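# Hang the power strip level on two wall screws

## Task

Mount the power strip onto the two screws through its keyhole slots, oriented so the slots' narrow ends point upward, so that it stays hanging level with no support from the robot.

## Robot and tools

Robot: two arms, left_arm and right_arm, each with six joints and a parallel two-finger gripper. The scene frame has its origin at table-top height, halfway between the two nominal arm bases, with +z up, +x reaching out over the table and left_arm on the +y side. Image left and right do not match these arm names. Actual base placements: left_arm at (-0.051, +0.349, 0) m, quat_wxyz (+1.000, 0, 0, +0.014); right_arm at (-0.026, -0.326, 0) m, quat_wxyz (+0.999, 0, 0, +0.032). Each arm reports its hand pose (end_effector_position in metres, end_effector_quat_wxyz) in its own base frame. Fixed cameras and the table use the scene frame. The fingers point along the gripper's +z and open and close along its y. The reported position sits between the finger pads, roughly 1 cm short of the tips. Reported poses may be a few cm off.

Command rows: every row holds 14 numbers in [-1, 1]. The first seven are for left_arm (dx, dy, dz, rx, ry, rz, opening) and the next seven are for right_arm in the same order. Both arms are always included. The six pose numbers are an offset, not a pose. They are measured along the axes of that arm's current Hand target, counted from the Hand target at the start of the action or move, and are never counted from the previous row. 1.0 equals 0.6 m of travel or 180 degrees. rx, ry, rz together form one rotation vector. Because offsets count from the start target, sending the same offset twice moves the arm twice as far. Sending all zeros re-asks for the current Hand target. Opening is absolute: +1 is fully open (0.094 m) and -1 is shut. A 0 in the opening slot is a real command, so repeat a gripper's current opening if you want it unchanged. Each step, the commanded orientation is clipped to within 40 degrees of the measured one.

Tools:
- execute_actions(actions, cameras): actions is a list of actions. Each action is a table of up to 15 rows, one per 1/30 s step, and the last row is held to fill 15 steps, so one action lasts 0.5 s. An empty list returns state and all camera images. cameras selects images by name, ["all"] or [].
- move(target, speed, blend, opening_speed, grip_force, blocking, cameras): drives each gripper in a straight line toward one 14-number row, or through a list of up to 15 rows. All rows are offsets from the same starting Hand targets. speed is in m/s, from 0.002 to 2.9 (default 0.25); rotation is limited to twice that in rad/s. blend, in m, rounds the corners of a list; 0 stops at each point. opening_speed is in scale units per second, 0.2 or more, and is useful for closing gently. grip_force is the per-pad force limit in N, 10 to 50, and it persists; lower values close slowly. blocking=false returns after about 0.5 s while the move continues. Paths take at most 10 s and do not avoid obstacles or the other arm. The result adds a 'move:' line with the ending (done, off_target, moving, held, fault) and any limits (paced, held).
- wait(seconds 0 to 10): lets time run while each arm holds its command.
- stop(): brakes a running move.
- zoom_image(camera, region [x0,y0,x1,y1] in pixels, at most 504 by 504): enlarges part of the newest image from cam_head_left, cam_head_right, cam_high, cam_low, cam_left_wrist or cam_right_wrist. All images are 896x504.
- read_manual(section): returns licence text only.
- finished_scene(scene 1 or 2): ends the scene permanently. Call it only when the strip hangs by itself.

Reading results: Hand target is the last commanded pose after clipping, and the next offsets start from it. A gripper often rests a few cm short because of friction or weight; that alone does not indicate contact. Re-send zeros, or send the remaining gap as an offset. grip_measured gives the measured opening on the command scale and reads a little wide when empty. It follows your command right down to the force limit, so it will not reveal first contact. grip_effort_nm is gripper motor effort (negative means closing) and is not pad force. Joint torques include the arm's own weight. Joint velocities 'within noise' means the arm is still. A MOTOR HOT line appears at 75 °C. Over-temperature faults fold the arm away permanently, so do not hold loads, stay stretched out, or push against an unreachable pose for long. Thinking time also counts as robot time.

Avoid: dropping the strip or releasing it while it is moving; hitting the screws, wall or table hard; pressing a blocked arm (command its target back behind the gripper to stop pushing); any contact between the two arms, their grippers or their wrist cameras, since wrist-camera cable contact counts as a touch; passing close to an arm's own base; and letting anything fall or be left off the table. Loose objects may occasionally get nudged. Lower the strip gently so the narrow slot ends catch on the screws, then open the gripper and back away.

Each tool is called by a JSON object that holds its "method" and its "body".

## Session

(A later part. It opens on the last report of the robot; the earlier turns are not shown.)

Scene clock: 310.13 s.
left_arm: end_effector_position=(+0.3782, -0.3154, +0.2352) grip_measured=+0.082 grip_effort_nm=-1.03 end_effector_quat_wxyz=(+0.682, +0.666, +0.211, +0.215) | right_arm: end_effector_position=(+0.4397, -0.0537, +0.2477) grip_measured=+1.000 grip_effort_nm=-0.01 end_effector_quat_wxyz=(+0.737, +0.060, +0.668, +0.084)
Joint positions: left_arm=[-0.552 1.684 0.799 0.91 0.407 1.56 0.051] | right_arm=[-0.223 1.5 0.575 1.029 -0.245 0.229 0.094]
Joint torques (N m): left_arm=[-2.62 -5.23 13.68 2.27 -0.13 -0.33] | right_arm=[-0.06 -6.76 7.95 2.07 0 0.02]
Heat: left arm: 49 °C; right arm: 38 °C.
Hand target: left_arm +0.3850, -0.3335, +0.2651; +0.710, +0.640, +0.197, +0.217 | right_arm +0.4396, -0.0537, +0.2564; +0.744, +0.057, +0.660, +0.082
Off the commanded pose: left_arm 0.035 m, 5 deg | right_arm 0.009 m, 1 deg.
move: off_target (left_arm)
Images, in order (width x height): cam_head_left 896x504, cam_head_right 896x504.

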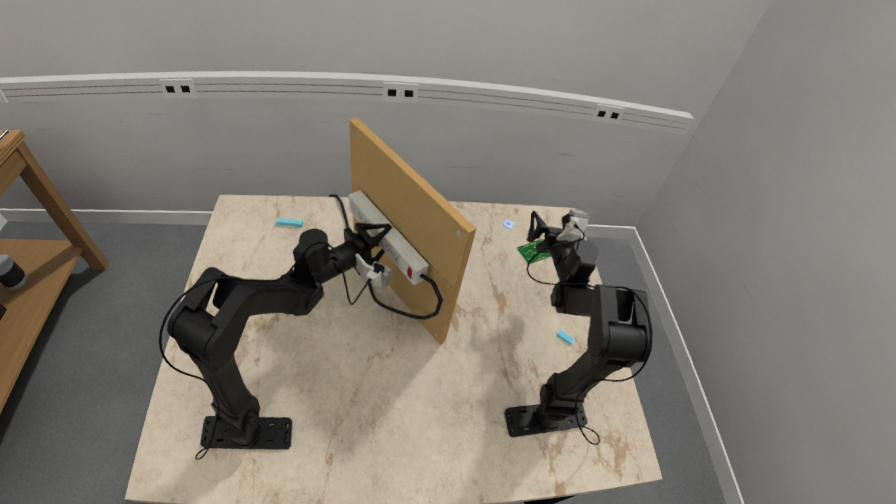

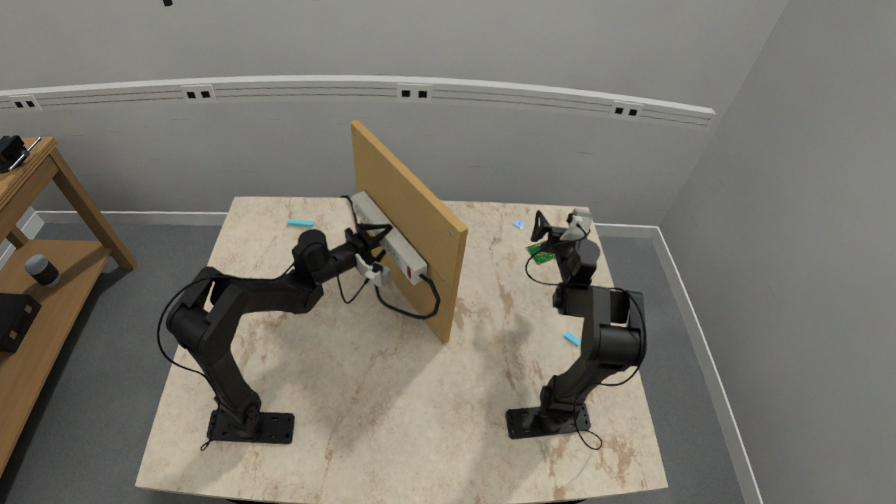

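{"method": "move", "body": {"target": [-0.006,0.006,-0.05,0,0,0,-0.08,0,0,0,0,0,0,1], "speed": 0.05, "cameras": ["cam_head_left","cam_head_right"]}}

{"method": "zoom_image", "body": {"camera": "cam_head_left", "region": [345, 190, 395, 240]}}

{"method": "zoom_image", "body": {"camera": "cam_head_left", "region": [385, 230, 435, 280]}}

{"method": "zoom_image", "body": {"camera": "cam_head_right", "region": [345, 190, 395, 240]}}

{"method": "zoom_image", "body": {"camera": "cam_head_right", "region": [385, 230, 435, 280]}}

Scene clock: 320.07 s.
left_arm: end_effector_position=(+0.3729, -0.3117, +0.2376) grip_measured=+0.082 grip_effort_nm=-1.03 end_effector_quat_wxyz=(+0.683, +0.665, +0.210, +0.216) | right_arm: end_effector_position=(+0.4397, -0.0537, +0.2477) grip_measured=+1.000 grip_effort_nm=-0.01 end_effector_quat_wxyz=(+0.737, +0.060, +0.668, +0.084)
Joint positions: left_arm=[-0.55 1.658 0.777 0.91 0.41 1.56 0.051] | right_arm=[-0.223 1.5 0.575 1.029 -0.245 0.229 0.094]
Joint torques (N m): left_arm=[-0.29 -10.48 6.83 2.37 0.1 -0.34] | right_arm=[0.08 -6.67 7.88 2.07 -0.01 -0.04]
Heat: left arm: 48 °C; right arm: 39 °C.
Hand target: left_arm +0.3651, -0.3106, +0.2655; +0.710, +0.640, +0.197, +0.217 | right_arm +0.4396, -0.0537, +0.2564; +0.744, +0.057, +0.660, +0.082
Off the commanded pose: left_arm 0.029 m, 4 deg | right_arm 0.009 m, 1 deg.
move: off_target (left_arm)
Images, in order (width x height): cam_head_left 896x504, cam_head_right 896x504.

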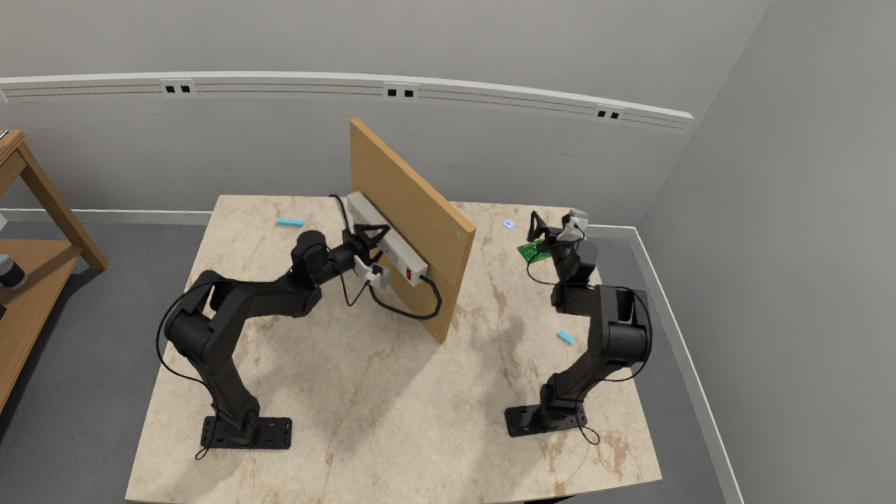

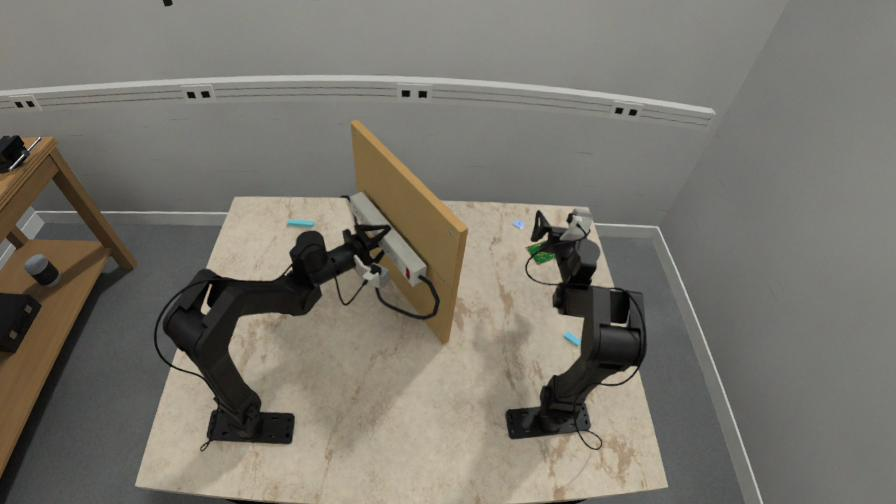

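Scaled by 10.080 from the camera's 896x504 image, which has a finer 1280x720 frame.

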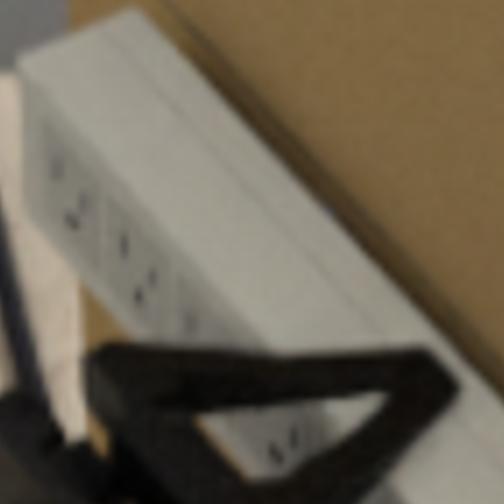

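Scaled by 10.080 from the camera's 896x504 image, which has a finer 1280x720 frame.

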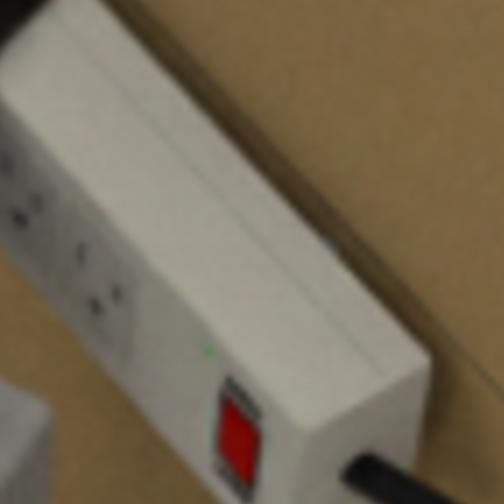

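Scaled by 10.080 from the camera's 896x504 image, which has a finer 1280x720 frame.

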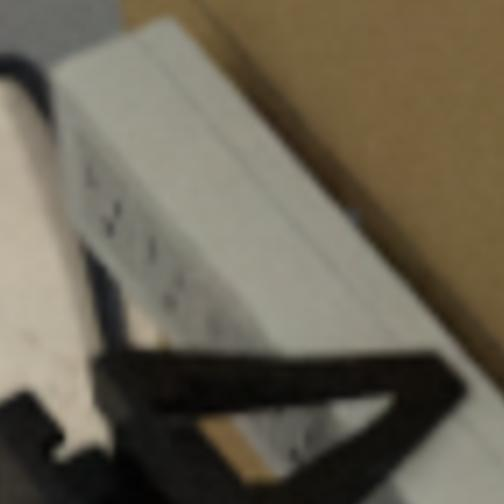

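Scaled by 10.080 from the camera's 896x504 image, which has a finer 1280x720 frame.

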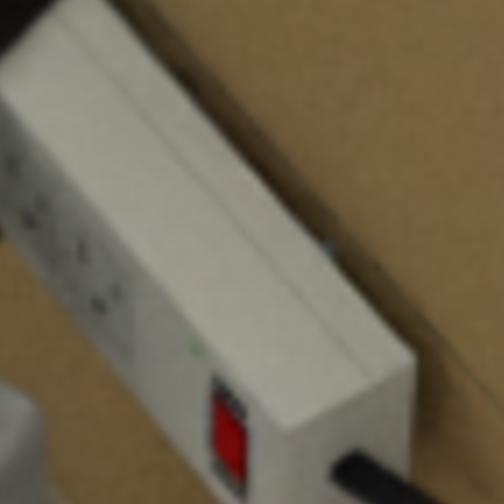

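{"method": "move", "body": {"target": [-0.019,0.013,-0.022,0,0,0,-0.08,0,0,0,0,0,0,1], "speed": 0.05, "cameras": ["cam_head_left","cam_head_right"]}}

{"method": "zoom_image", "body": {"camera": "cam_head_left", "region": [345, 185, 395, 235]}}

{"method": "zoom_image", "body": {"camera": "cam_head_left", "region": [385, 225, 435, 275]}}

{"method": "zoom_image", "body": {"camera": "cam_head_right", "region": [345, 185, 395, 235]}}

{"method": "zoom_image", "body": {"camera": "cam_head_right", "region": [385, 225, 435, 275]}}

Scene clock: 335.93 s.
left_arm: end_effector_position=(+0.3596, -0.3022, +0.2461) grip_measured=+0.082 grip_effort_nm=-1.03 end_effector_quat_wxyz=(+0.683, +0.663, +0.214, +0.221) | right_arm: end_effector_position=(+0.4397, -0.0537, +0.2477) grip_measured=+1.000 grip_effort_nm=-0.01 end_effector_quat_wxyz=(+0.737, +0.060, +0.668, +0.084)
Joint positions: left_arm=[-0.554 1.574 0.725 0.88 0.392 1.56 0.051] | right_arm=[-0.223 1.5 0.575 1.029 -0.245 0.229 0.094]
Joint torques (N m): left_arm=[-1.36 -9.63 6.9 2.37 0.13 -0.32] | right_arm=[0.03 -6.75 7.92 2.06 -0.01 -0.01]
Heat: left arm: 48 °C; right arm: 39 °C.
Hand target: left_arm +0.3478, -0.3054, +0.2719; +0.710, +0.640, +0.197, +0.217 | right_arm +0.4396, -0.0537, +0.2564; +0.744, +0.057, +0.660, +0.082
Off the commanded pose: left_arm 0.029 m, 5 deg | right_arm 0.009 m, 1 deg.
move: off_target (left_arm)
Images, in order (width x height): cam_head_left 896x504, cam_head_right 896x504.

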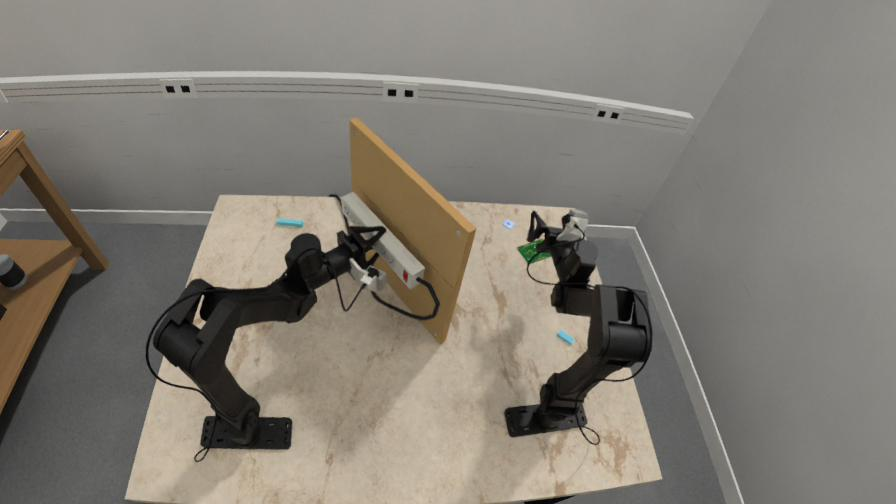

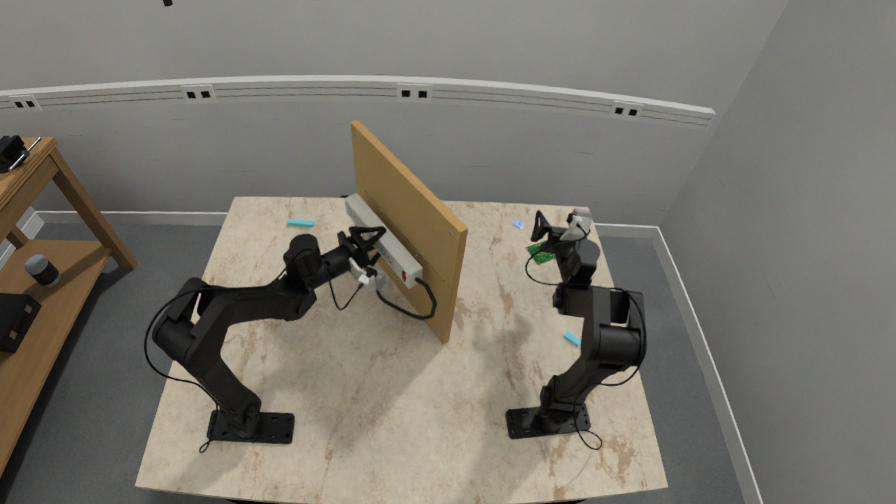

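Scaled by 10.080 from the camera's 896x504 image, which has a finer 1280x720 frame.

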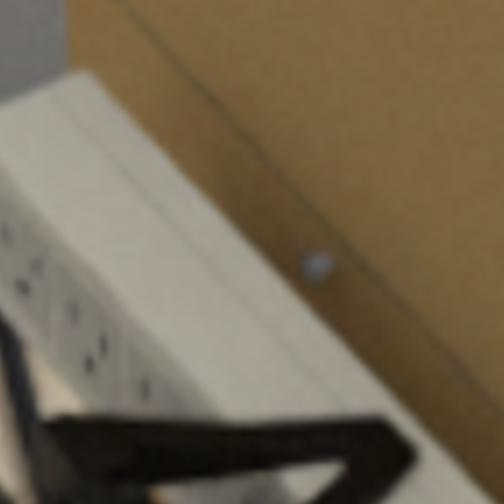

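Scaled by 10.080 from the camera's 896x504 image, which has a finer 1280x720 frame.

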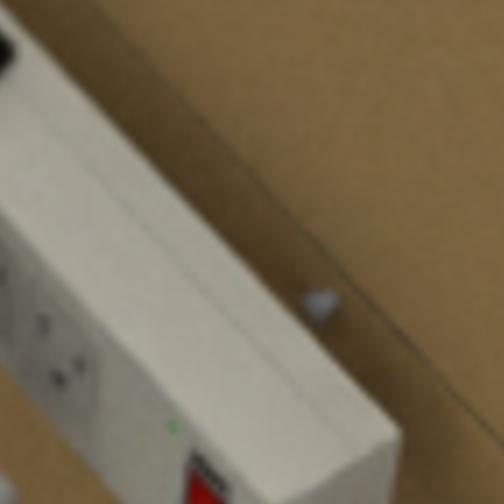

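Scaled by 10.080 from the camera's 896x504 image, which has a finer 1280x720 frame.

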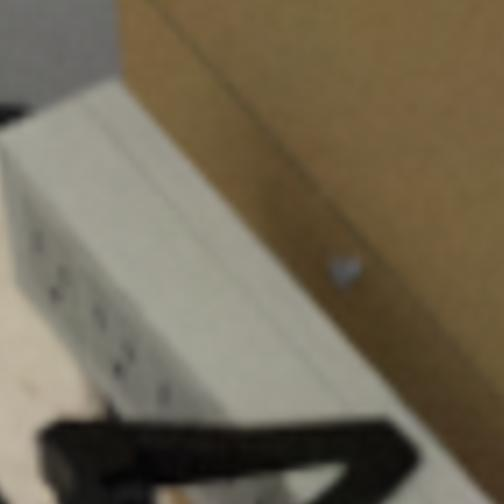

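Scaled by 10.080 from the camera's 896x504 image, which has a finer 1280x720 frame.

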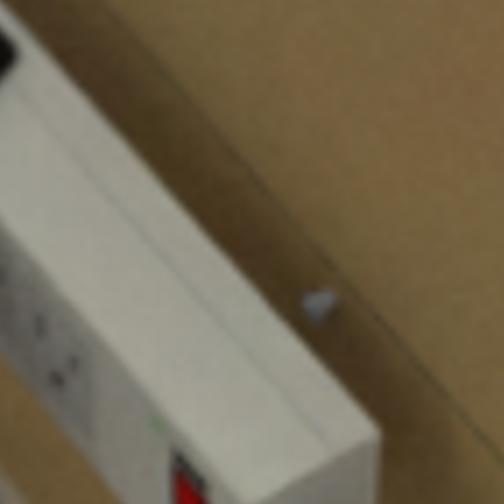

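{"method": "move", "body": {"target": [-0.007,-0.003,0.03,0,0,0,-0.08,0,0,0,0,0,0,1], "speed": 0.04}}

{"method": "move", "body": {"target": [0,0,0.012,0,0,0,-0.08,0,0,0,0,0,0,1], "speed": 0.03}}

{"method": "move", "body": {"target": [0,0,0.012,0,0,0,-0.08,0,0,0,0,0,0,1], "speed": 0.03}}

Scene clock: 349.20 s.
left_arm: end_effector_position=(+0.3560, -0.3119, +0.2387) grip_measured=+0.082 grip_effort_nm=-1.03 end_effector_quat_wxyz=(+0.677, +0.668, +0.219, +0.217) | right_arm: end_effector_position=(+0.4397, -0.0537, +0.2477) grip_measured=+1.000 grip_effort_nm=-0.01 end_effector_quat_wxyz=(+0.737, +0.060, +0.668, +0.084)
Joint positions: left_arm=[-0.589 1.588 0.727 0.873 0.354 1.56 0.051] | right_arm=[-0.223 1.5 0.575 1.029 -0.245 0.229 0.094]
Joint torques (N m): left_arm=[-1.36 -6.78 10.97 2.43 0.15 -0.29] | right_arm=[0.08 -6.75 7.88 2.09 -0.01 -0.07]
Heat: left arm: 50 °C; right arm: 39 °C.
Hand target: left_arm +0.3545, -0.3226, +0.2719; +0.710, +0.640, +0.197, +0.217 | right_arm +0.4396, -0.0537, +0.2564; +0.744, +0.057, +0.660, +0.082
Off the commanded pose: left_arm 0.035 m, 6 deg | right_arm 0.009 m, 1 deg.
move: off_target (left_arm)

Scene clock: 349.97 s.
left_arm: end_effector_position=(+0.3603, -0.3176, +0.2411) grip_measured=+0.082 grip_effort_nm=-1.03 end_effector_quat_wxyz=(+0.678, +0.667, +0.218, +0.218) | right_arm: end_effector_position=(+0.4397, -0.0537, +0.2477) grip_measured=+1.000 grip_effort_nm=-0.01 end_effector_quat_wxyz=(+0.737, +0.060, +0.668, +0.084)
Joint positions: left_arm=[-0.597 1.61 0.756 0.87 0.347 1.561 0.051] | right_arm=[-0.223 1.5 0.575 1.029 -0.245 0.229 0.094]
Joint torques (N m): left_arm=[-1.46 -6.83 10.96 2.42 0.15 -0.29] | right_arm=[0.09 -6.84 7.87 2.04 0.02 -0.03]
Heat: left arm: 50 °C; right arm: 39 °C.
Hand target: left_arm +0.3586, -0.3286, +0.2726; +0.710, +0.640, +0.197, +0.217 | right_arm +0.4396, -0.0537, +0.2564; +0.744, +0.057, +0.660, +0.082
Off the commanded pose: left_arm 0.033 m, 5 deg | right_arm 0.009 m, 1 deg.
move: off_target (left_arm)

Scene clock: 350.67 s.
left_arm: end_effector_position=(+0.3633, -0.3226, +0.2418) grip_measured=+0.082 grip_effort_nm=-1.03 end_effector_quat_wxyz=(+0.679, +0.667, +0.217, +0.218) | right_arm: end_effector_position=(+0.4397, -0.0537, +0.2477) grip_measured=+1.000 grip_effort_nm=-0.01 end_effector_quat_wxyz=(+0.737, +0.060, +0.668, +0.084)
Joint positions: left_arm=[-0.603 1.628 0.779 0.866 0.342 1.562 0.051] | right_arm=[-0.223 1.5 0.575 1.029 -0.245 0.229 0.094]
Joint torques (N m): left_arm=[-1.61 -6.72 11.34 2.4 0.11 -0.29] | right_arm=[-0.03 -6.71 7.98 2.08 0.03 -0.02]
Heat: left arm: 50 °C; right arm: 39 °C.
Hand target: left_arm +0.3626, -0.3345, +0.2734; +0.710, +0.640, +0.197, +0.217 | right_arm +0.4396, -0.0537, +0.2564; +0.744, +0.057, +0.660, +0.082
Off the commanded pose: left_arm 0.034 m, 5 deg | right_arm 0.009 m, 1 deg.
move: off_target (left_arm)

{"method": "move", "body": {"target": [0.007,0.001,-0.003,0,0,0,-0.08,0,0,0,0,0,0,1], "speed": 0.03}}

{"method": "move", "body": {"target": [0,0,0.018,0,0,0,-0.08,0,0,0,0,0,0,1], "speed": 0.03}}

{"method": "move", "body": {"target": [0,0,0.01,0,0,0,-0.08,0,0,0,0,0,0,1], "speed": 0.03, "cameras": ["cam_head_left","cam_head_right"]}}

{"method": "zoom_image", "body": {"camera": "cam_head_left", "region": [340, 180, 440, 280]}}

{"method": "zoom_image", "body": {"camera": "cam_head_right", "region": [340, 180, 440, 280]}}

Scene clock: 354.73 s.
left_arm: end_effector_position=(+0.3627, -0.3230, +0.2417) grip_measured=+0.082 grip_effort_nm=-1.03 end_effector_quat_wxyz=(+0.679, +0.668, +0.216, +0.216) | right_arm: end_effector_position=(+0.4397, -0.0537, +0.2477) grip_measured=+1.000 grip_effort_nm=-0.01 end_effector_quat_wxyz=(+0.737, +0.060, +0.668, +0.084)
Joint positions: left_arm=[-0.603 1.628 0.779 0.866 0.347 1.562 0.051] | right_arm=[-0.223 1.5 0.575 1.029 -0.245 0.229 0.094]
Joint torques (N m): left_arm=[-0.24 -6.83 11.4 2.39 0.21 -0.3] | right_arm=[0.13 -6.68 7.98 2.06 0.02 -0.02]
Heat: left arm: 50 °C; right arm: 39 °C.
Hand target: left_arm +0.3650, -0.3307, +0.2738; +0.710, +0.640, +0.197, +0.217 | right_arm +0.4396, -0.0537, +0.2564; +0.744, +0.057, +0.660, +0.082
Off the commanded pose: left_arm 0.033 m, 5 deg | right_arm 0.009 m, 1 deg.
move: off_target (left_arm)

Scene clock: 355.43 s.
left_arm: end_effector_position=(+0.3640, -0.3241, +0.2414) grip_measured=+0.082 grip_effort_nm=-1.03 end_effector_quat_wxyz=(+0.679, +0.669, +0.213, +0.213) | right_arm: end_effector_position=(+0.4397, -0.0537, +0.2477) grip_measured=+1.000 grip_effort_nm=-0.01 end_effector_quat_wxyz=(+0.737, +0.060, +0.668, +0.084)
Joint positions: left_arm=[-0.599 1.636 0.787 0.863 0.36 1.562 0.051] | right_arm=[-0.223 1.5 0.575 1.029 -0.245 0.229 0.094]
Joint torques (N m): left_arm=[-1.73 -5.24 13.74 2.34 -0.04 -0.31] | right_arm=[0.08 -6.71 7.98 2.05 0.01 -0.03]
Heat: left arm: 50 °C; right arm: 39 °C.
Hand target: left_arm +0.3711, -0.3395, +0.2749; +0.710, +0.640, +0.197, +0.217 | right_arm +0.4396, -0.0537, +0.2564; +0.744, +0.057, +0.660, +0.082
Off the commanded pose: left_arm 0.038 m, 5 deg | right_arm 0.009 m, 1 deg.
move: off_target (left_arm)

Scene clock: 356.13 s.
left_arm: end_effector_position=(+0.3640, -0.3245, +0.2412) grip_measured=+0.082 grip_effort_nm=-1.03 end_effector_quat_wxyz=(+0.679, +0.670, +0.212, +0.213) | right_arm: end_effector_position=(+0.4397, -0.0537, +0.2477) grip_measured=+1.000 grip_effort_nm=-0.01 end_effector_quat_wxyz=(+0.737, +0.060, +0.668, +0.084)
Joint positions: left_arm=[-0.599 1.637 0.788 0.863 0.362 1.562 0.051] | right_arm=[-0.223 1.5 0.575 1.029 -0.245 0.229 0.094]
Joint torques (N m): left_arm=[-2.36 -4.22 15.25 2.3 -0.11 -0.31] | right_arm=[0.06 -6.63 7.87 2.08 -0.01 -0.02]
Heat: left arm: 50 °C; right arm: 39 °C.
Hand target: left_arm +0.3743, -0.3445, +0.2754; +0.710, +0.640, +0.197, +0.217 | right_arm +0.4396, -0.0537, +0.2564; +0.744, +0.057, +0.660, +0.082
Off the commanded pose: left_arm 0.041 m, 5 deg | right_arm 0.009 m, 1 deg.
move: off_target (left_arm)
Images, in order (width x height): cam_head_left 896x504, cam_head_right 896x504.

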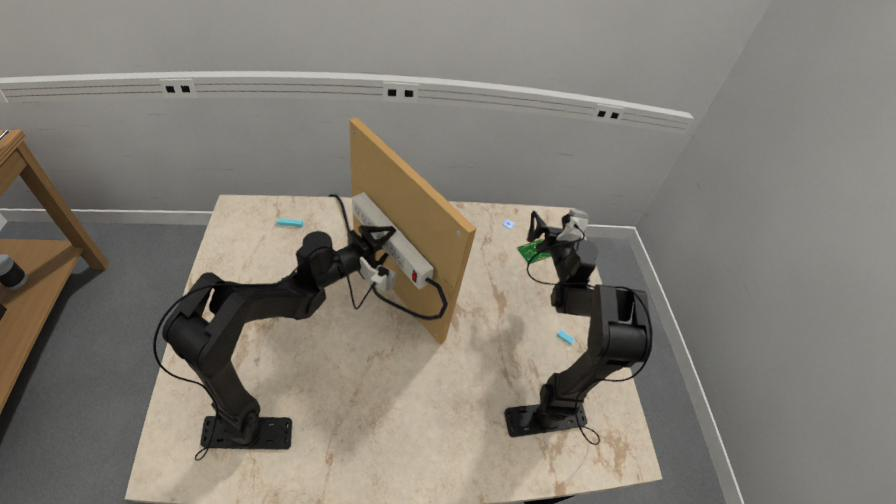

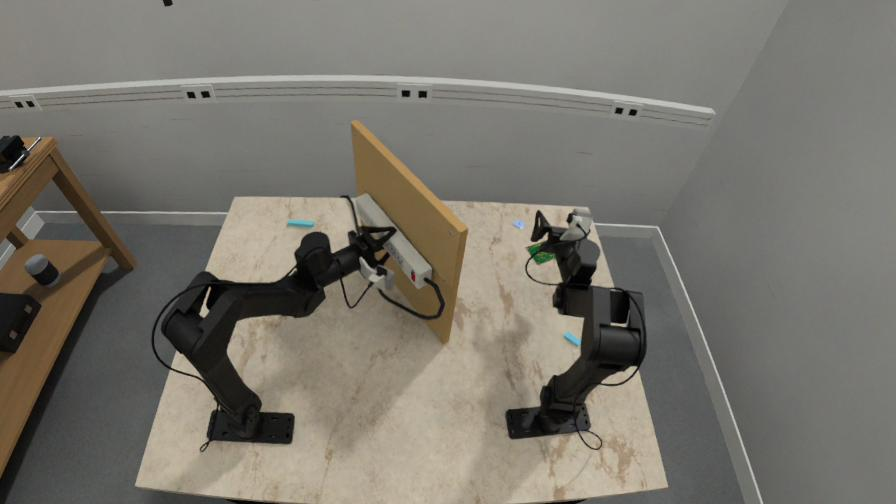

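Scaled by 5.040 from the camera's 896x504 image, which has a finer 1280x720 frame.

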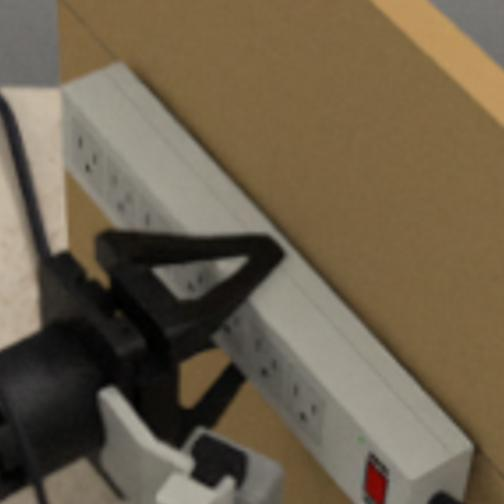

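Scaled by 5.040 from the camera's 896x504 image, which has a finer 1280x720 frame.

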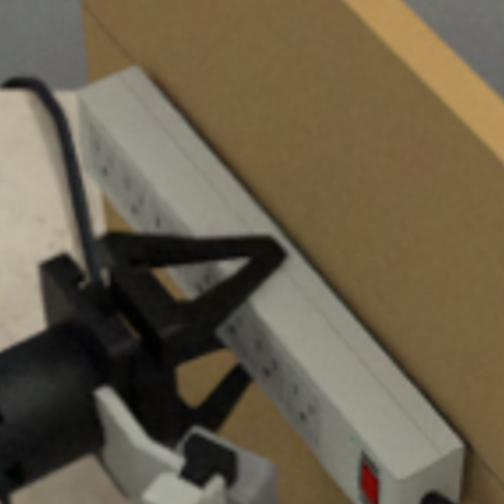

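{"method": "move", "body": {"target": [[0,0,-0.03,0,0,0,-0.08,0,0,0,0,0,0,1],[0.013,0.002,-0.03,0,0,0,-0.08,0,0,0,0,0,0,1],[0.013,0.002,-0.006,0,0,0,-0.08,0,0,0,0,0,0,1]], "speed": 0.03}}

{"method": "move", "body": {"target": [0,0,0.012,0,0,0,-0.08,0,0,0,0,0,0,1], "speed": 0.03, "cameras": ["cam_head_left","cam_head_right"]}}

{"method": "zoom_image", "body": {"camera": "cam_head_left", "region": [340, 180, 440, 280]}}

{"method": "zoom_image", "body": {"camera": "cam_head_right", "region": [340, 180, 440, 280]}}

Scene clock: 364.30 s.
left_arm: end_effector_position=(+0.3704, -0.3218, +0.2430) grip_measured=+0.082 grip_effort_nm=-1.03 end_effector_quat_wxyz=(+0.680, +0.670, +0.210, +0.212) | right_arm: end_effector_position=(+0.4397, -0.0537, +0.2477) grip_measured=+1.000 grip_effort_nm=-0.01 end_effector_quat_wxyz=(+0.737, +0.060, +0.668, +0.084)
Joint positions: left_arm=[-0.579 1.648 0.808 0.855 0.386 1.563 0.051] | right_arm=[-0.223 1.5 0.575 1.029 -0.245 0.229 0.094]
Joint torques (N m): left_arm=[-1.81 -5.24 13.9 2.34 -0.1 -0.33] | right_arm=[0.01 -6.71 7.87 2.05 -0.02 -0.05]
Heat: left arm: 50 °C; right arm: 39 °C.
Hand target: left_arm +0.3787, -0.3371, +0.2765; +0.710, +0.640, +0.197, +0.217 | right_arm +0.4396, -0.0537, +0.2564; +0.744, +0.057, +0.660, +0.082
Off the commanded pose: left_arm 0.037 m, 5 deg | right_arm 0.009 m, 1 deg.
move: off_target (left_arm)

Scene clock: 365.00 s.
left_arm: end_effector_position=(+0.3707, -0.3221, +0.2427) grip_measured=+0.082 grip_effort_nm=-1.03 end_effector_quat_wxyz=(+0.680, +0.670, +0.209, +0.211) | right_arm: end_effector_position=(+0.4397, -0.0537, +0.2477) grip_measured=+1.000 grip_effort_nm=-0.01 end_effector_quat_wxyz=(+0.737, +0.060, +0.668, +0.084)
Joint positions: left_arm=[-0.577 1.651 0.81 0.856 0.391 1.563 0.051] | right_arm=[-0.223 1.5 0.575 1.029 -0.245 0.229 0.094]
Joint torques (N m): left_arm=[-2.66 -4.11 15.66 2.29 -0.22 -0.33] | right_arm=[0.02 -6.68 7.84 2.06 -0.04 -0.02]
Heat: left arm: 50 °C; right arm: 39 °C.
Hand target: left_arm +0.3829, -0.3429, +0.2772; +0.710, +0.640, +0.197, +0.217 | right_arm +0.4396, -0.0537, +0.2564; +0.744, +0.057, +0.660, +0.082
Off the commanded pose: left_arm 0.042 m, 5 deg | right_arm 0.009 m, 1 deg.
move: off_target (left_arm)
Images, in order (width x height): cam_head_left 896x504, cam_head_right 896x504.

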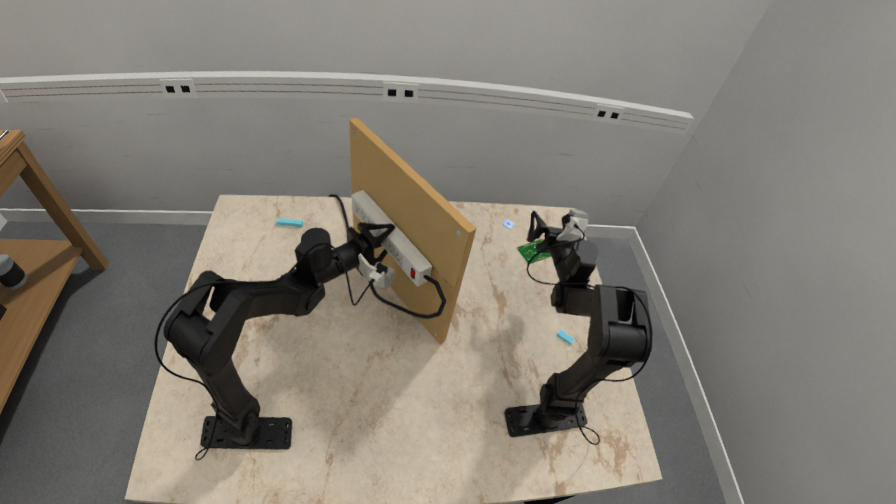

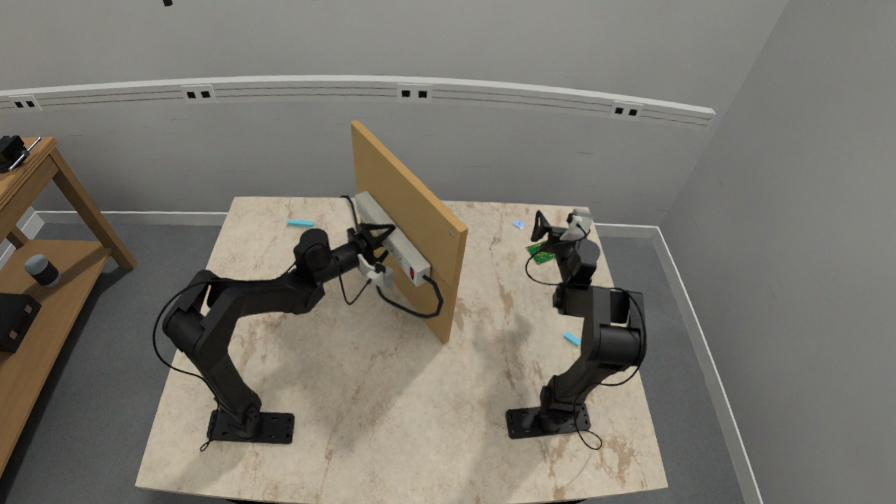

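Scaled by 5.040 from the camera's 896x504 image, which has a finer 1280x720 frame.

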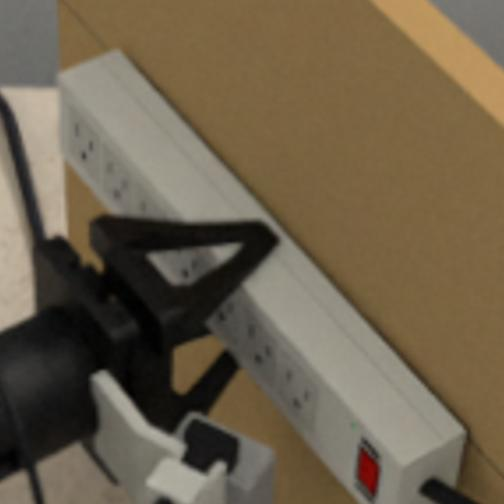

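Scaled by 5.040 from the camera's 896x504 image, which has a finer 1280x720 frame.

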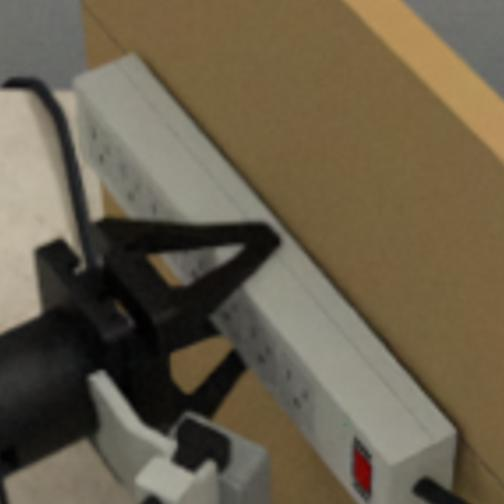

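{"method": "move", "body": {"target": [[0,0,-0.025,0,0,-0.009,-0.08,0,0,0,0,0,0,1],[0,0.008,-0.025,0,0,-0.009,-0.08,0,0,0,0,0,0,1],[0,0.008,-0.003,0,0,-0.009,-0.08,0,0,0,0,0,0,1]], "speed": 0.03}}

{"method": "move", "body": {"target": [0,-0.005,0.002,0,0,0,-0.08,0,0,0,0,0,0,1], "speed": 0.03}}

{"method": "move", "body": {"target": [0,-0.005,0.002,0,0,0,-0.08,0,0,0,0,0,0,1], "speed": 0.03}}

{"method": "move", "body": {"target": [0,-0.005,0.002,0,0,0,-0.08,0,0,0,0,0,0,1], "speed": 0.03}}

{"method": "move", "body": {"target": [0,-0.005,0.002,0,0,0,-0.08,0,0,0,0,0,0,1], "speed": 0.03, "cameras": ["cam_head_left","cam_head_right"]}}

{"method": "zoom_image", "body": {"camera": "cam_head_left", "region": [340, 180, 440, 280]}}

Scene clock: 380.27 s.
left_arm: end_effector_position=(+0.3707, -0.3219, +0.2431) grip_measured=+0.082 grip_effort_nm=-1.03 end_effector_quat_wxyz=(+0.680, +0.671, +0.209, +0.208) | right_arm: end_effector_position=(+0.4397, -0.0537, +0.2477) grip_measured=+1.000 grip_effort_nm=-0.01 end_effector_quat_wxyz=(+0.737, +0.060, +0.668, +0.084)
Joint positions: left_arm=[-0.574 1.65 0.813 0.85 0.398 1.56 0.051] | right_arm=[-0.223 1.5 0.575 1.029 -0.245 0.229 0.094]
Joint torques (N m): left_arm=[-2.66 -5.44 15.6 2.15 -0.25 -0.56] | right_arm=[0.01 -6.65 7.9 2.08 -0.01 -0.04]
Heat: left arm: 53 °C; right arm: 39 °C.
Hand target: left_arm +0.3815, -0.3411, +0.2818; +0.713, +0.637, +0.206, +0.207 | right_arm +0.4396, -0.0537, +0.2564; +0.744, +0.057, +0.660, +0.082
Off the commanded pose: left_arm 0.045 m, 5 deg | right_arm 0.009 m, 1 deg.
move: off_target (left_arm)

Scene clock: 380.97 s.
left_arm: end_effector_position=(+0.3707, -0.3219, +0.2431) grip_measured=+0.082 grip_effort_nm=-1.03 end_effector_quat_wxyz=(+0.680, +0.671, +0.209, +0.208) | right_arm: end_effector_position=(+0.4397, -0.0537, +0.2477) grip_measured=+1.000 grip_effort_nm=-0.01 end_effector_quat_wxyz=(+0.737, +0.060, +0.668, +0.084)
Joint positions: left_arm=[-0.574 1.65 0.813 0.85 0.399 1.56 0.051] | right_arm=[-0.223 1.5 0.575 1.029 -0.245 0.229 0.094]
Joint torques (N m): left_arm=[-2.88 -4.59 15.54 2.26 -0.27 -0.56] | right_arm=[0.02 -6.79 7.82 2.03 0 -0.07]
Heat: left arm: 53 °C; right arm: 39 °C.
Hand target: left_arm +0.3822, -0.3424, +0.2790; +0.713, +0.637, +0.206, +0.207 | right_arm +0.4396, -0.0537, +0.2564; +0.744, +0.057, +0.660, +0.082
Off the commanded pose: left_arm 0.043 m, 5 deg | right_arm 0.009 m, 1 deg.
move: off_target (left_arm)

Scene clock: 381.67 s.
left_arm: end_effector_position=(+0.3707, -0.3221, +0.2429) grip_measured=+0.082 grip_effort_nm=-1.03 end_effector_quat_wxyz=(+0.681, +0.671, +0.209, +0.208) | right_arm: end_effector_position=(+0.4397, -0.0537, +0.2477) grip_measured=+1.000 grip_effort_nm=-0.01 end_effector_quat_wxyz=(+0.737, +0.060, +0.668, +0.084)
Joint positions: left_arm=[-0.574 1.652 0.813 0.853 0.399 1.56 0.051] | right_arm=[-0.223 1.5 0.575 1.029 -0.245 0.229 0.094]
Joint torques (N m): left_arm=[-3.06 -3.86 15.49 2.33 -0.3 -0.56] | right_arm=[0.02 -6.67 7.77 2.03 -0.02 -0.04]
Heat: left arm: 53 °C; right arm: 39 °C.
Hand target: left_arm +0.3830, -0.3437, +0.2761; +0.713, +0.637, +0.206, +0.207 | right_arm +0.4396, -0.0537, +0.2564; +0.744, +0.057, +0.660, +0.082
Off the commanded pose: left_arm 0.041 m, 5 deg | right_arm 0.009 m, 1 deg.
move: off_target (left_arm)

Scene clock: 382.37 s.
left_arm: end_effector_position=(+0.3708, -0.3225, +0.2428) grip_measured=+0.082 grip_effort_nm=-1.03 end_effector_quat_wxyz=(+0.682, +0.670, +0.207, +0.207) | right_arm: end_effector_position=(+0.4397, -0.0537, +0.2477) grip_measured=+1.000 grip_effort_nm=-0.01 end_effector_quat_wxyz=(+0.737, +0.060, +0.668, +0.084)
Joint positions: left_arm=[-0.574 1.655 0.813 0.859 0.401 1.56 0.051] | right_arm=[-0.223 1.5 0.575 1.029 -0.245 0.229 0.094]
Joint torques (N m): left_arm=[-3.25 -3.21 15.46 2.38 -0.34 -0.56] | right_arm=[0.13 -6.6 7.84 2.07 -0.03 0]
Heat: left arm: 53 °C; right arm: 39 °C.
Hand target: left_arm +0.3838, -0.3450, +0.2731; +0.713, +0.637, +0.206, +0.206 | right_arm +0.4396, -0.0537, +0.2564; +0.744, +0.057, +0.660, +0.082
Off the commanded pose: left_arm 0.040 m, 5 deg | right_arm 0.009 m, 1 deg.
move: off_target (left_arm)

Scene clock: 383.13 s.
left_arm: end_effector_position=(+0.3708, -0.3227, +0.2429) grip_measured=+0.082 grip_effort_nm=-1.03 end_effector_quat_wxyz=(+0.684, +0.669, +0.205, +0.206) | right_arm: end_effector_position=(+0.4397, -0.0537, +0.2477) grip_measured=+1.000 grip_effort_nm=-0.01 end_effector_quat_wxyz=(+0.737, +0.060, +0.668, +0.084)
Joint positions: left_arm=[-0.571 1.66 0.813 0.869 0.41 1.558 0.051] | right_arm=[-0.223 1.5 0.575 1.029 -0.245 0.229 0.094]
Joint torques (N m): left_arm=[-3.73 -2.76 15.41 2.41 -0.45 -0.54] | right_arm=[0.05 -6.64 7.83 2.07 0.01 -0.01]
Heat: left arm: 53 °C; right arm: 39 °C.
Hand target: left_arm +0.3845, -0.3464, +0.2703; +0.713, +0.637, +0.206, +0.206 | right_arm +0.4396, -0.0537, +0.2564; +0.744, +0.057, +0.660, +0.082
Off the commanded pose: left_arm 0.039 m, 5 deg | right_arm 0.009 m, 1 deg.
move: off_target (left_arm)
Images, in order (width x height): cam_head_left 896x504, cam_head_right 896x504.

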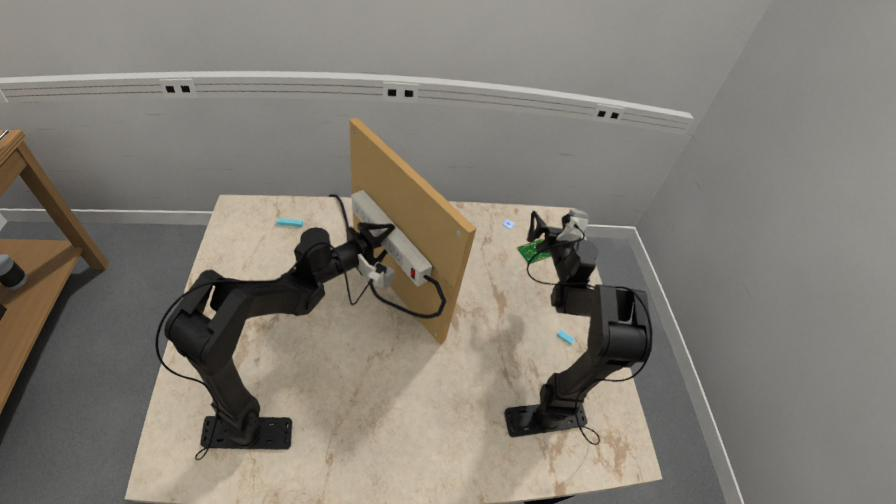

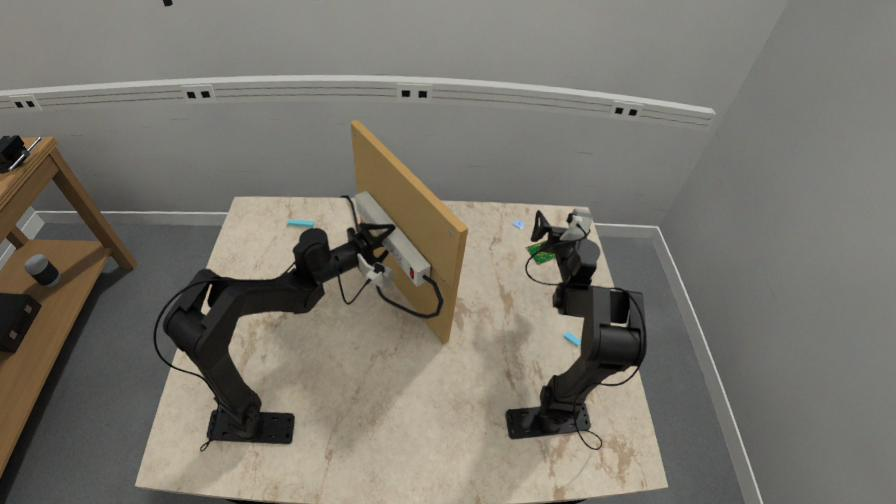

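Scaled by 5.040 from the camera's 896x504 image, which has a finer 1280x720 frame.

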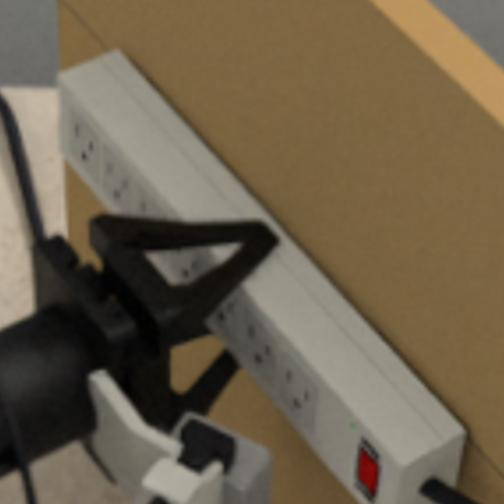

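{"method": "move", "body": {"target": [[0,0,-0.1,0,0,0,-0.08,0,0,0,0,0,0,1],[0.213,0,-0.513,0,0,0,-0.08,0,0,0,0,0,0,1]], "speed": [0.1,0.25], "blend": 0.02, "cameras": ["cam_high","cam_head_left"]}}

{"method": "zoom_image", "body": {"camera": "cam_high", "region": [420, 15, 560, 95]}}

{"method": "zoom_image", "body": {"camera": "cam_head_left", "region": [330, 180, 440, 290]}}

Scene clock: 398.87 s.
left_arm: end_effector_position=(+0.3220, -0.0183, +0.2184) grip_measured=+0.082 grip_effort_nm=-1.03 end_effector_quat_wxyz=(+0.694, +0.644, +0.270, +0.178) | right_arm: end_effector_position=(+0.4397, -0.0537, +0.2477) grip_measured=+1.000 grip_effort_nm=-0.01 end_effector_quat_wxyz=(+0.737, +0.060, +0.668, +0.084)
Joint positions: left_arm=[0.528 1.514 0.461 1.264 1.447 1.216 0.051] | right_arm=[-0.223 1.5 0.575 1.029 -0.245 0.229 0.094]
Joint torques (N m): left_arm=[-0.38 -4.33 7.61 2.56 0.13 -0.34] | right_arm=[0.12 -6.76 7.87 2.08 0.02 -0.05]
Heat: left arm: 53 °C; right arm: 39 °C.
Hand target: left_arm +0.3190, -0.0214, +0.2347; +0.713, +0.637, +0.206, +0.207 | right_arm +0.4396, -0.0537, +0.2564; +0.744, +0.057, +0.660, +0.082
Off the commanded pose: left_arm 0.017 m, 8 deg | right_arm 0.009 m, 1 deg.
move: off_target (left_arm)
Images, in order (width x height): cam_head_left 896x504, cam_high 896x504.

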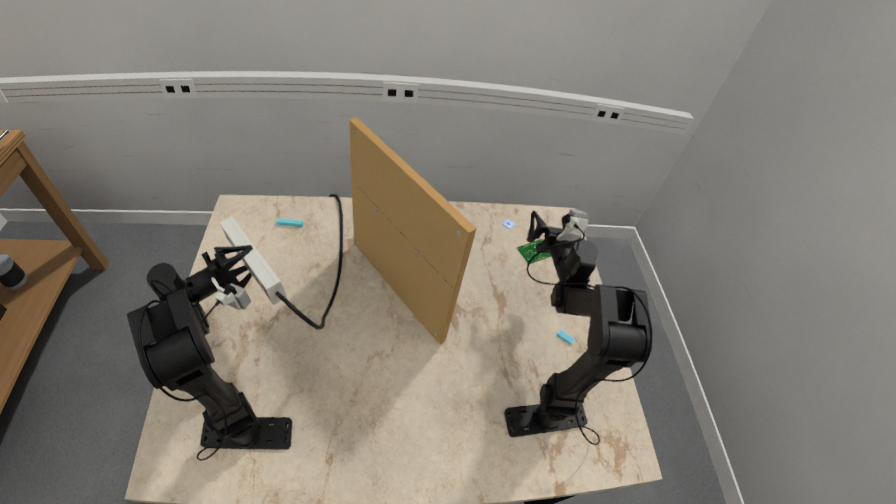

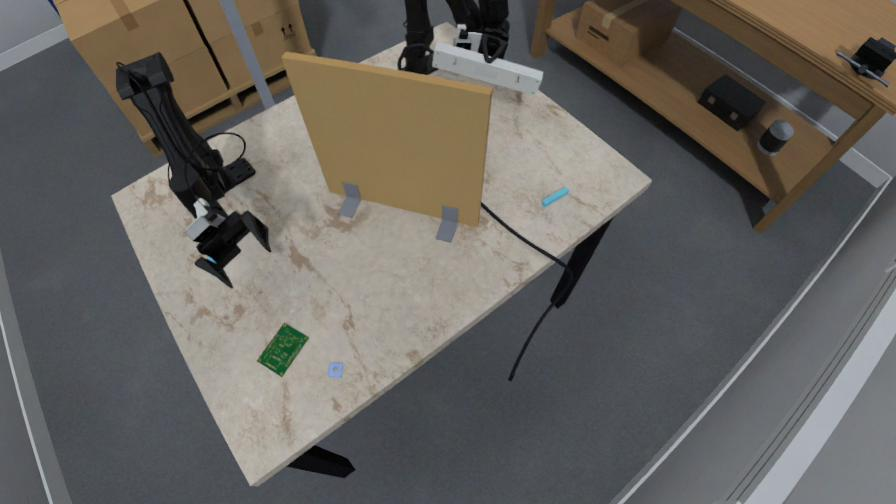

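Scaled by 3.600 from the camera's 896x504 image, which has a finer 1280x720 frame.

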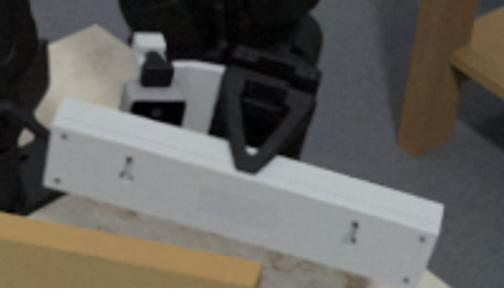

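Scaled by 4.582 from the camera's 896x504 image, which has a finer 1280x720 frame.

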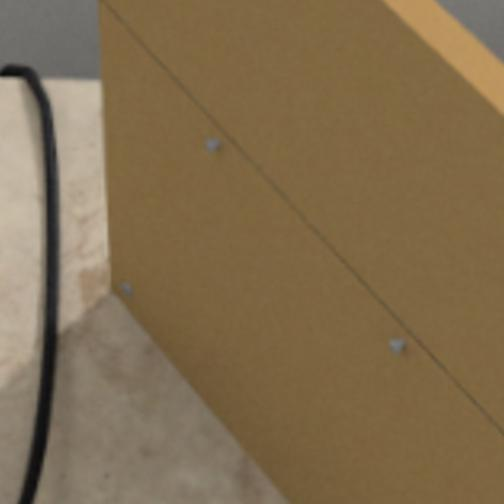

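{"method": "move", "body": {"target": [[-0.213,0.016,0.38,0,0,-0.007,-0.08,0,0,0,0,0,0,1],[-0.213,0.016,0.443,0,0,-0.007,-0.08,0,0,0,0,0,0,1]], "speed": [0.2,0.05], "cameras": ["cam_head_left","cam_head_right"]}}

{"method": "zoom_image", "body": {"camera": "cam_head_left", "region": [335, 180, 435, 280]}}

{"method": "zoom_image", "body": {"camera": "cam_head_right", "region": [335, 180, 435, 280]}}

Scene clock: 417.60 s.
left_arm: end_effector_position=(+0.3620, -0.3007, +0.2452) grip_measured=+0.082 grip_effort_nm=-1.03 end_effector_quat_wxyz=(+0.686, +0.659, +0.235, +0.199) | right_arm: end_effector_position=(+0.4397, -0.0537, +0.2477) grip_measured=+1.000 grip_effort_nm=-0.01 end_effector_quat_wxyz=(+0.737, +0.060, +0.668, +0.084)
Joint positions: left_arm=[-0.546 1.575 0.733 0.865 0.4 1.502 0.051] | right_arm=[-0.223 1.5 0.575 1.029 -0.245 0.229 0.094]
Joint torques (N m): left_arm=[-1.33 -6.56 10.92 2.37 0.13 -0.27] | right_arm=[0.06 -6.72 7.9 2.09 0.01 -0.01]
Heat: left arm: 54 °C; right arm: 40 °C.
Hand target: left_arm +0.3609, -0.3106, +0.2754; +0.715, +0.635, +0.213, +0.199 | right_arm +0.4396, -0.0537, +0.2564; +0.744, +0.057, +0.660, +0.082
Off the commanded pose: left_arm 0.032 m, 5 deg | right_arm 0.009 m, 1 deg.
move: off_target (left_arm)
Images, in order (width x height): cam_head_left 896x504, cam_head_right 896x504.

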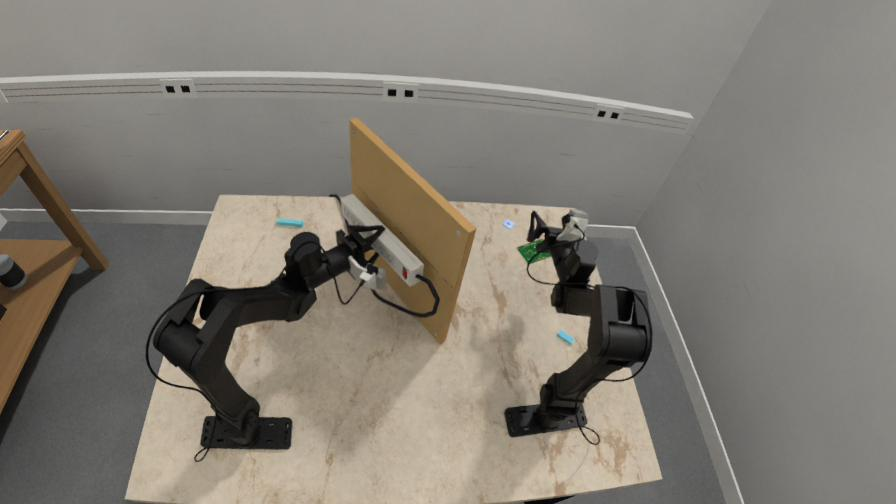

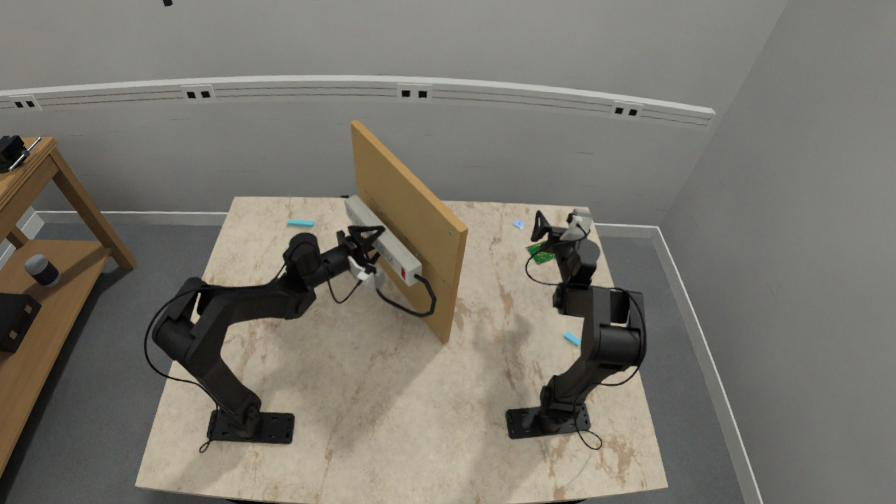

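Scaled by 5.040 from the camera's 896x504 image, which has a finer 1280x720 frame.

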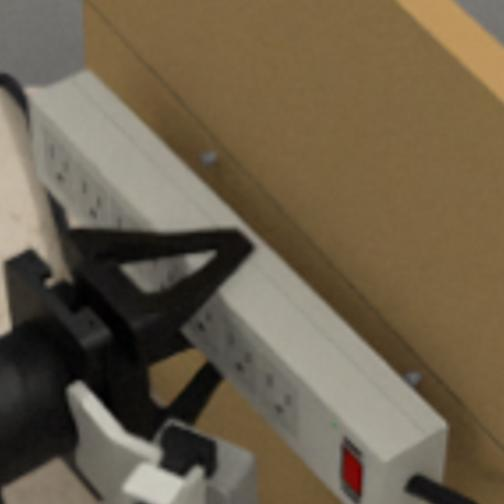

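Scaled by 5.040 from the camera's 896x504 image, which has a finer 1280x720 frame.

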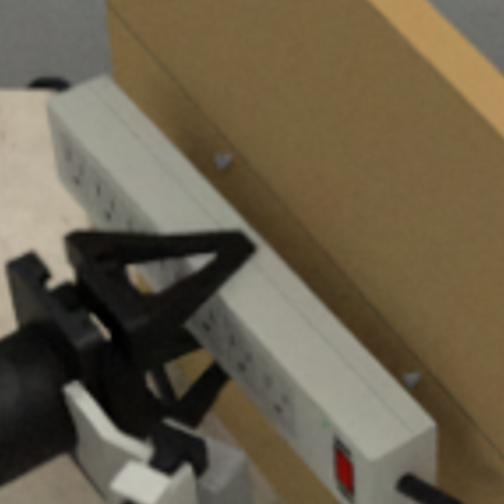

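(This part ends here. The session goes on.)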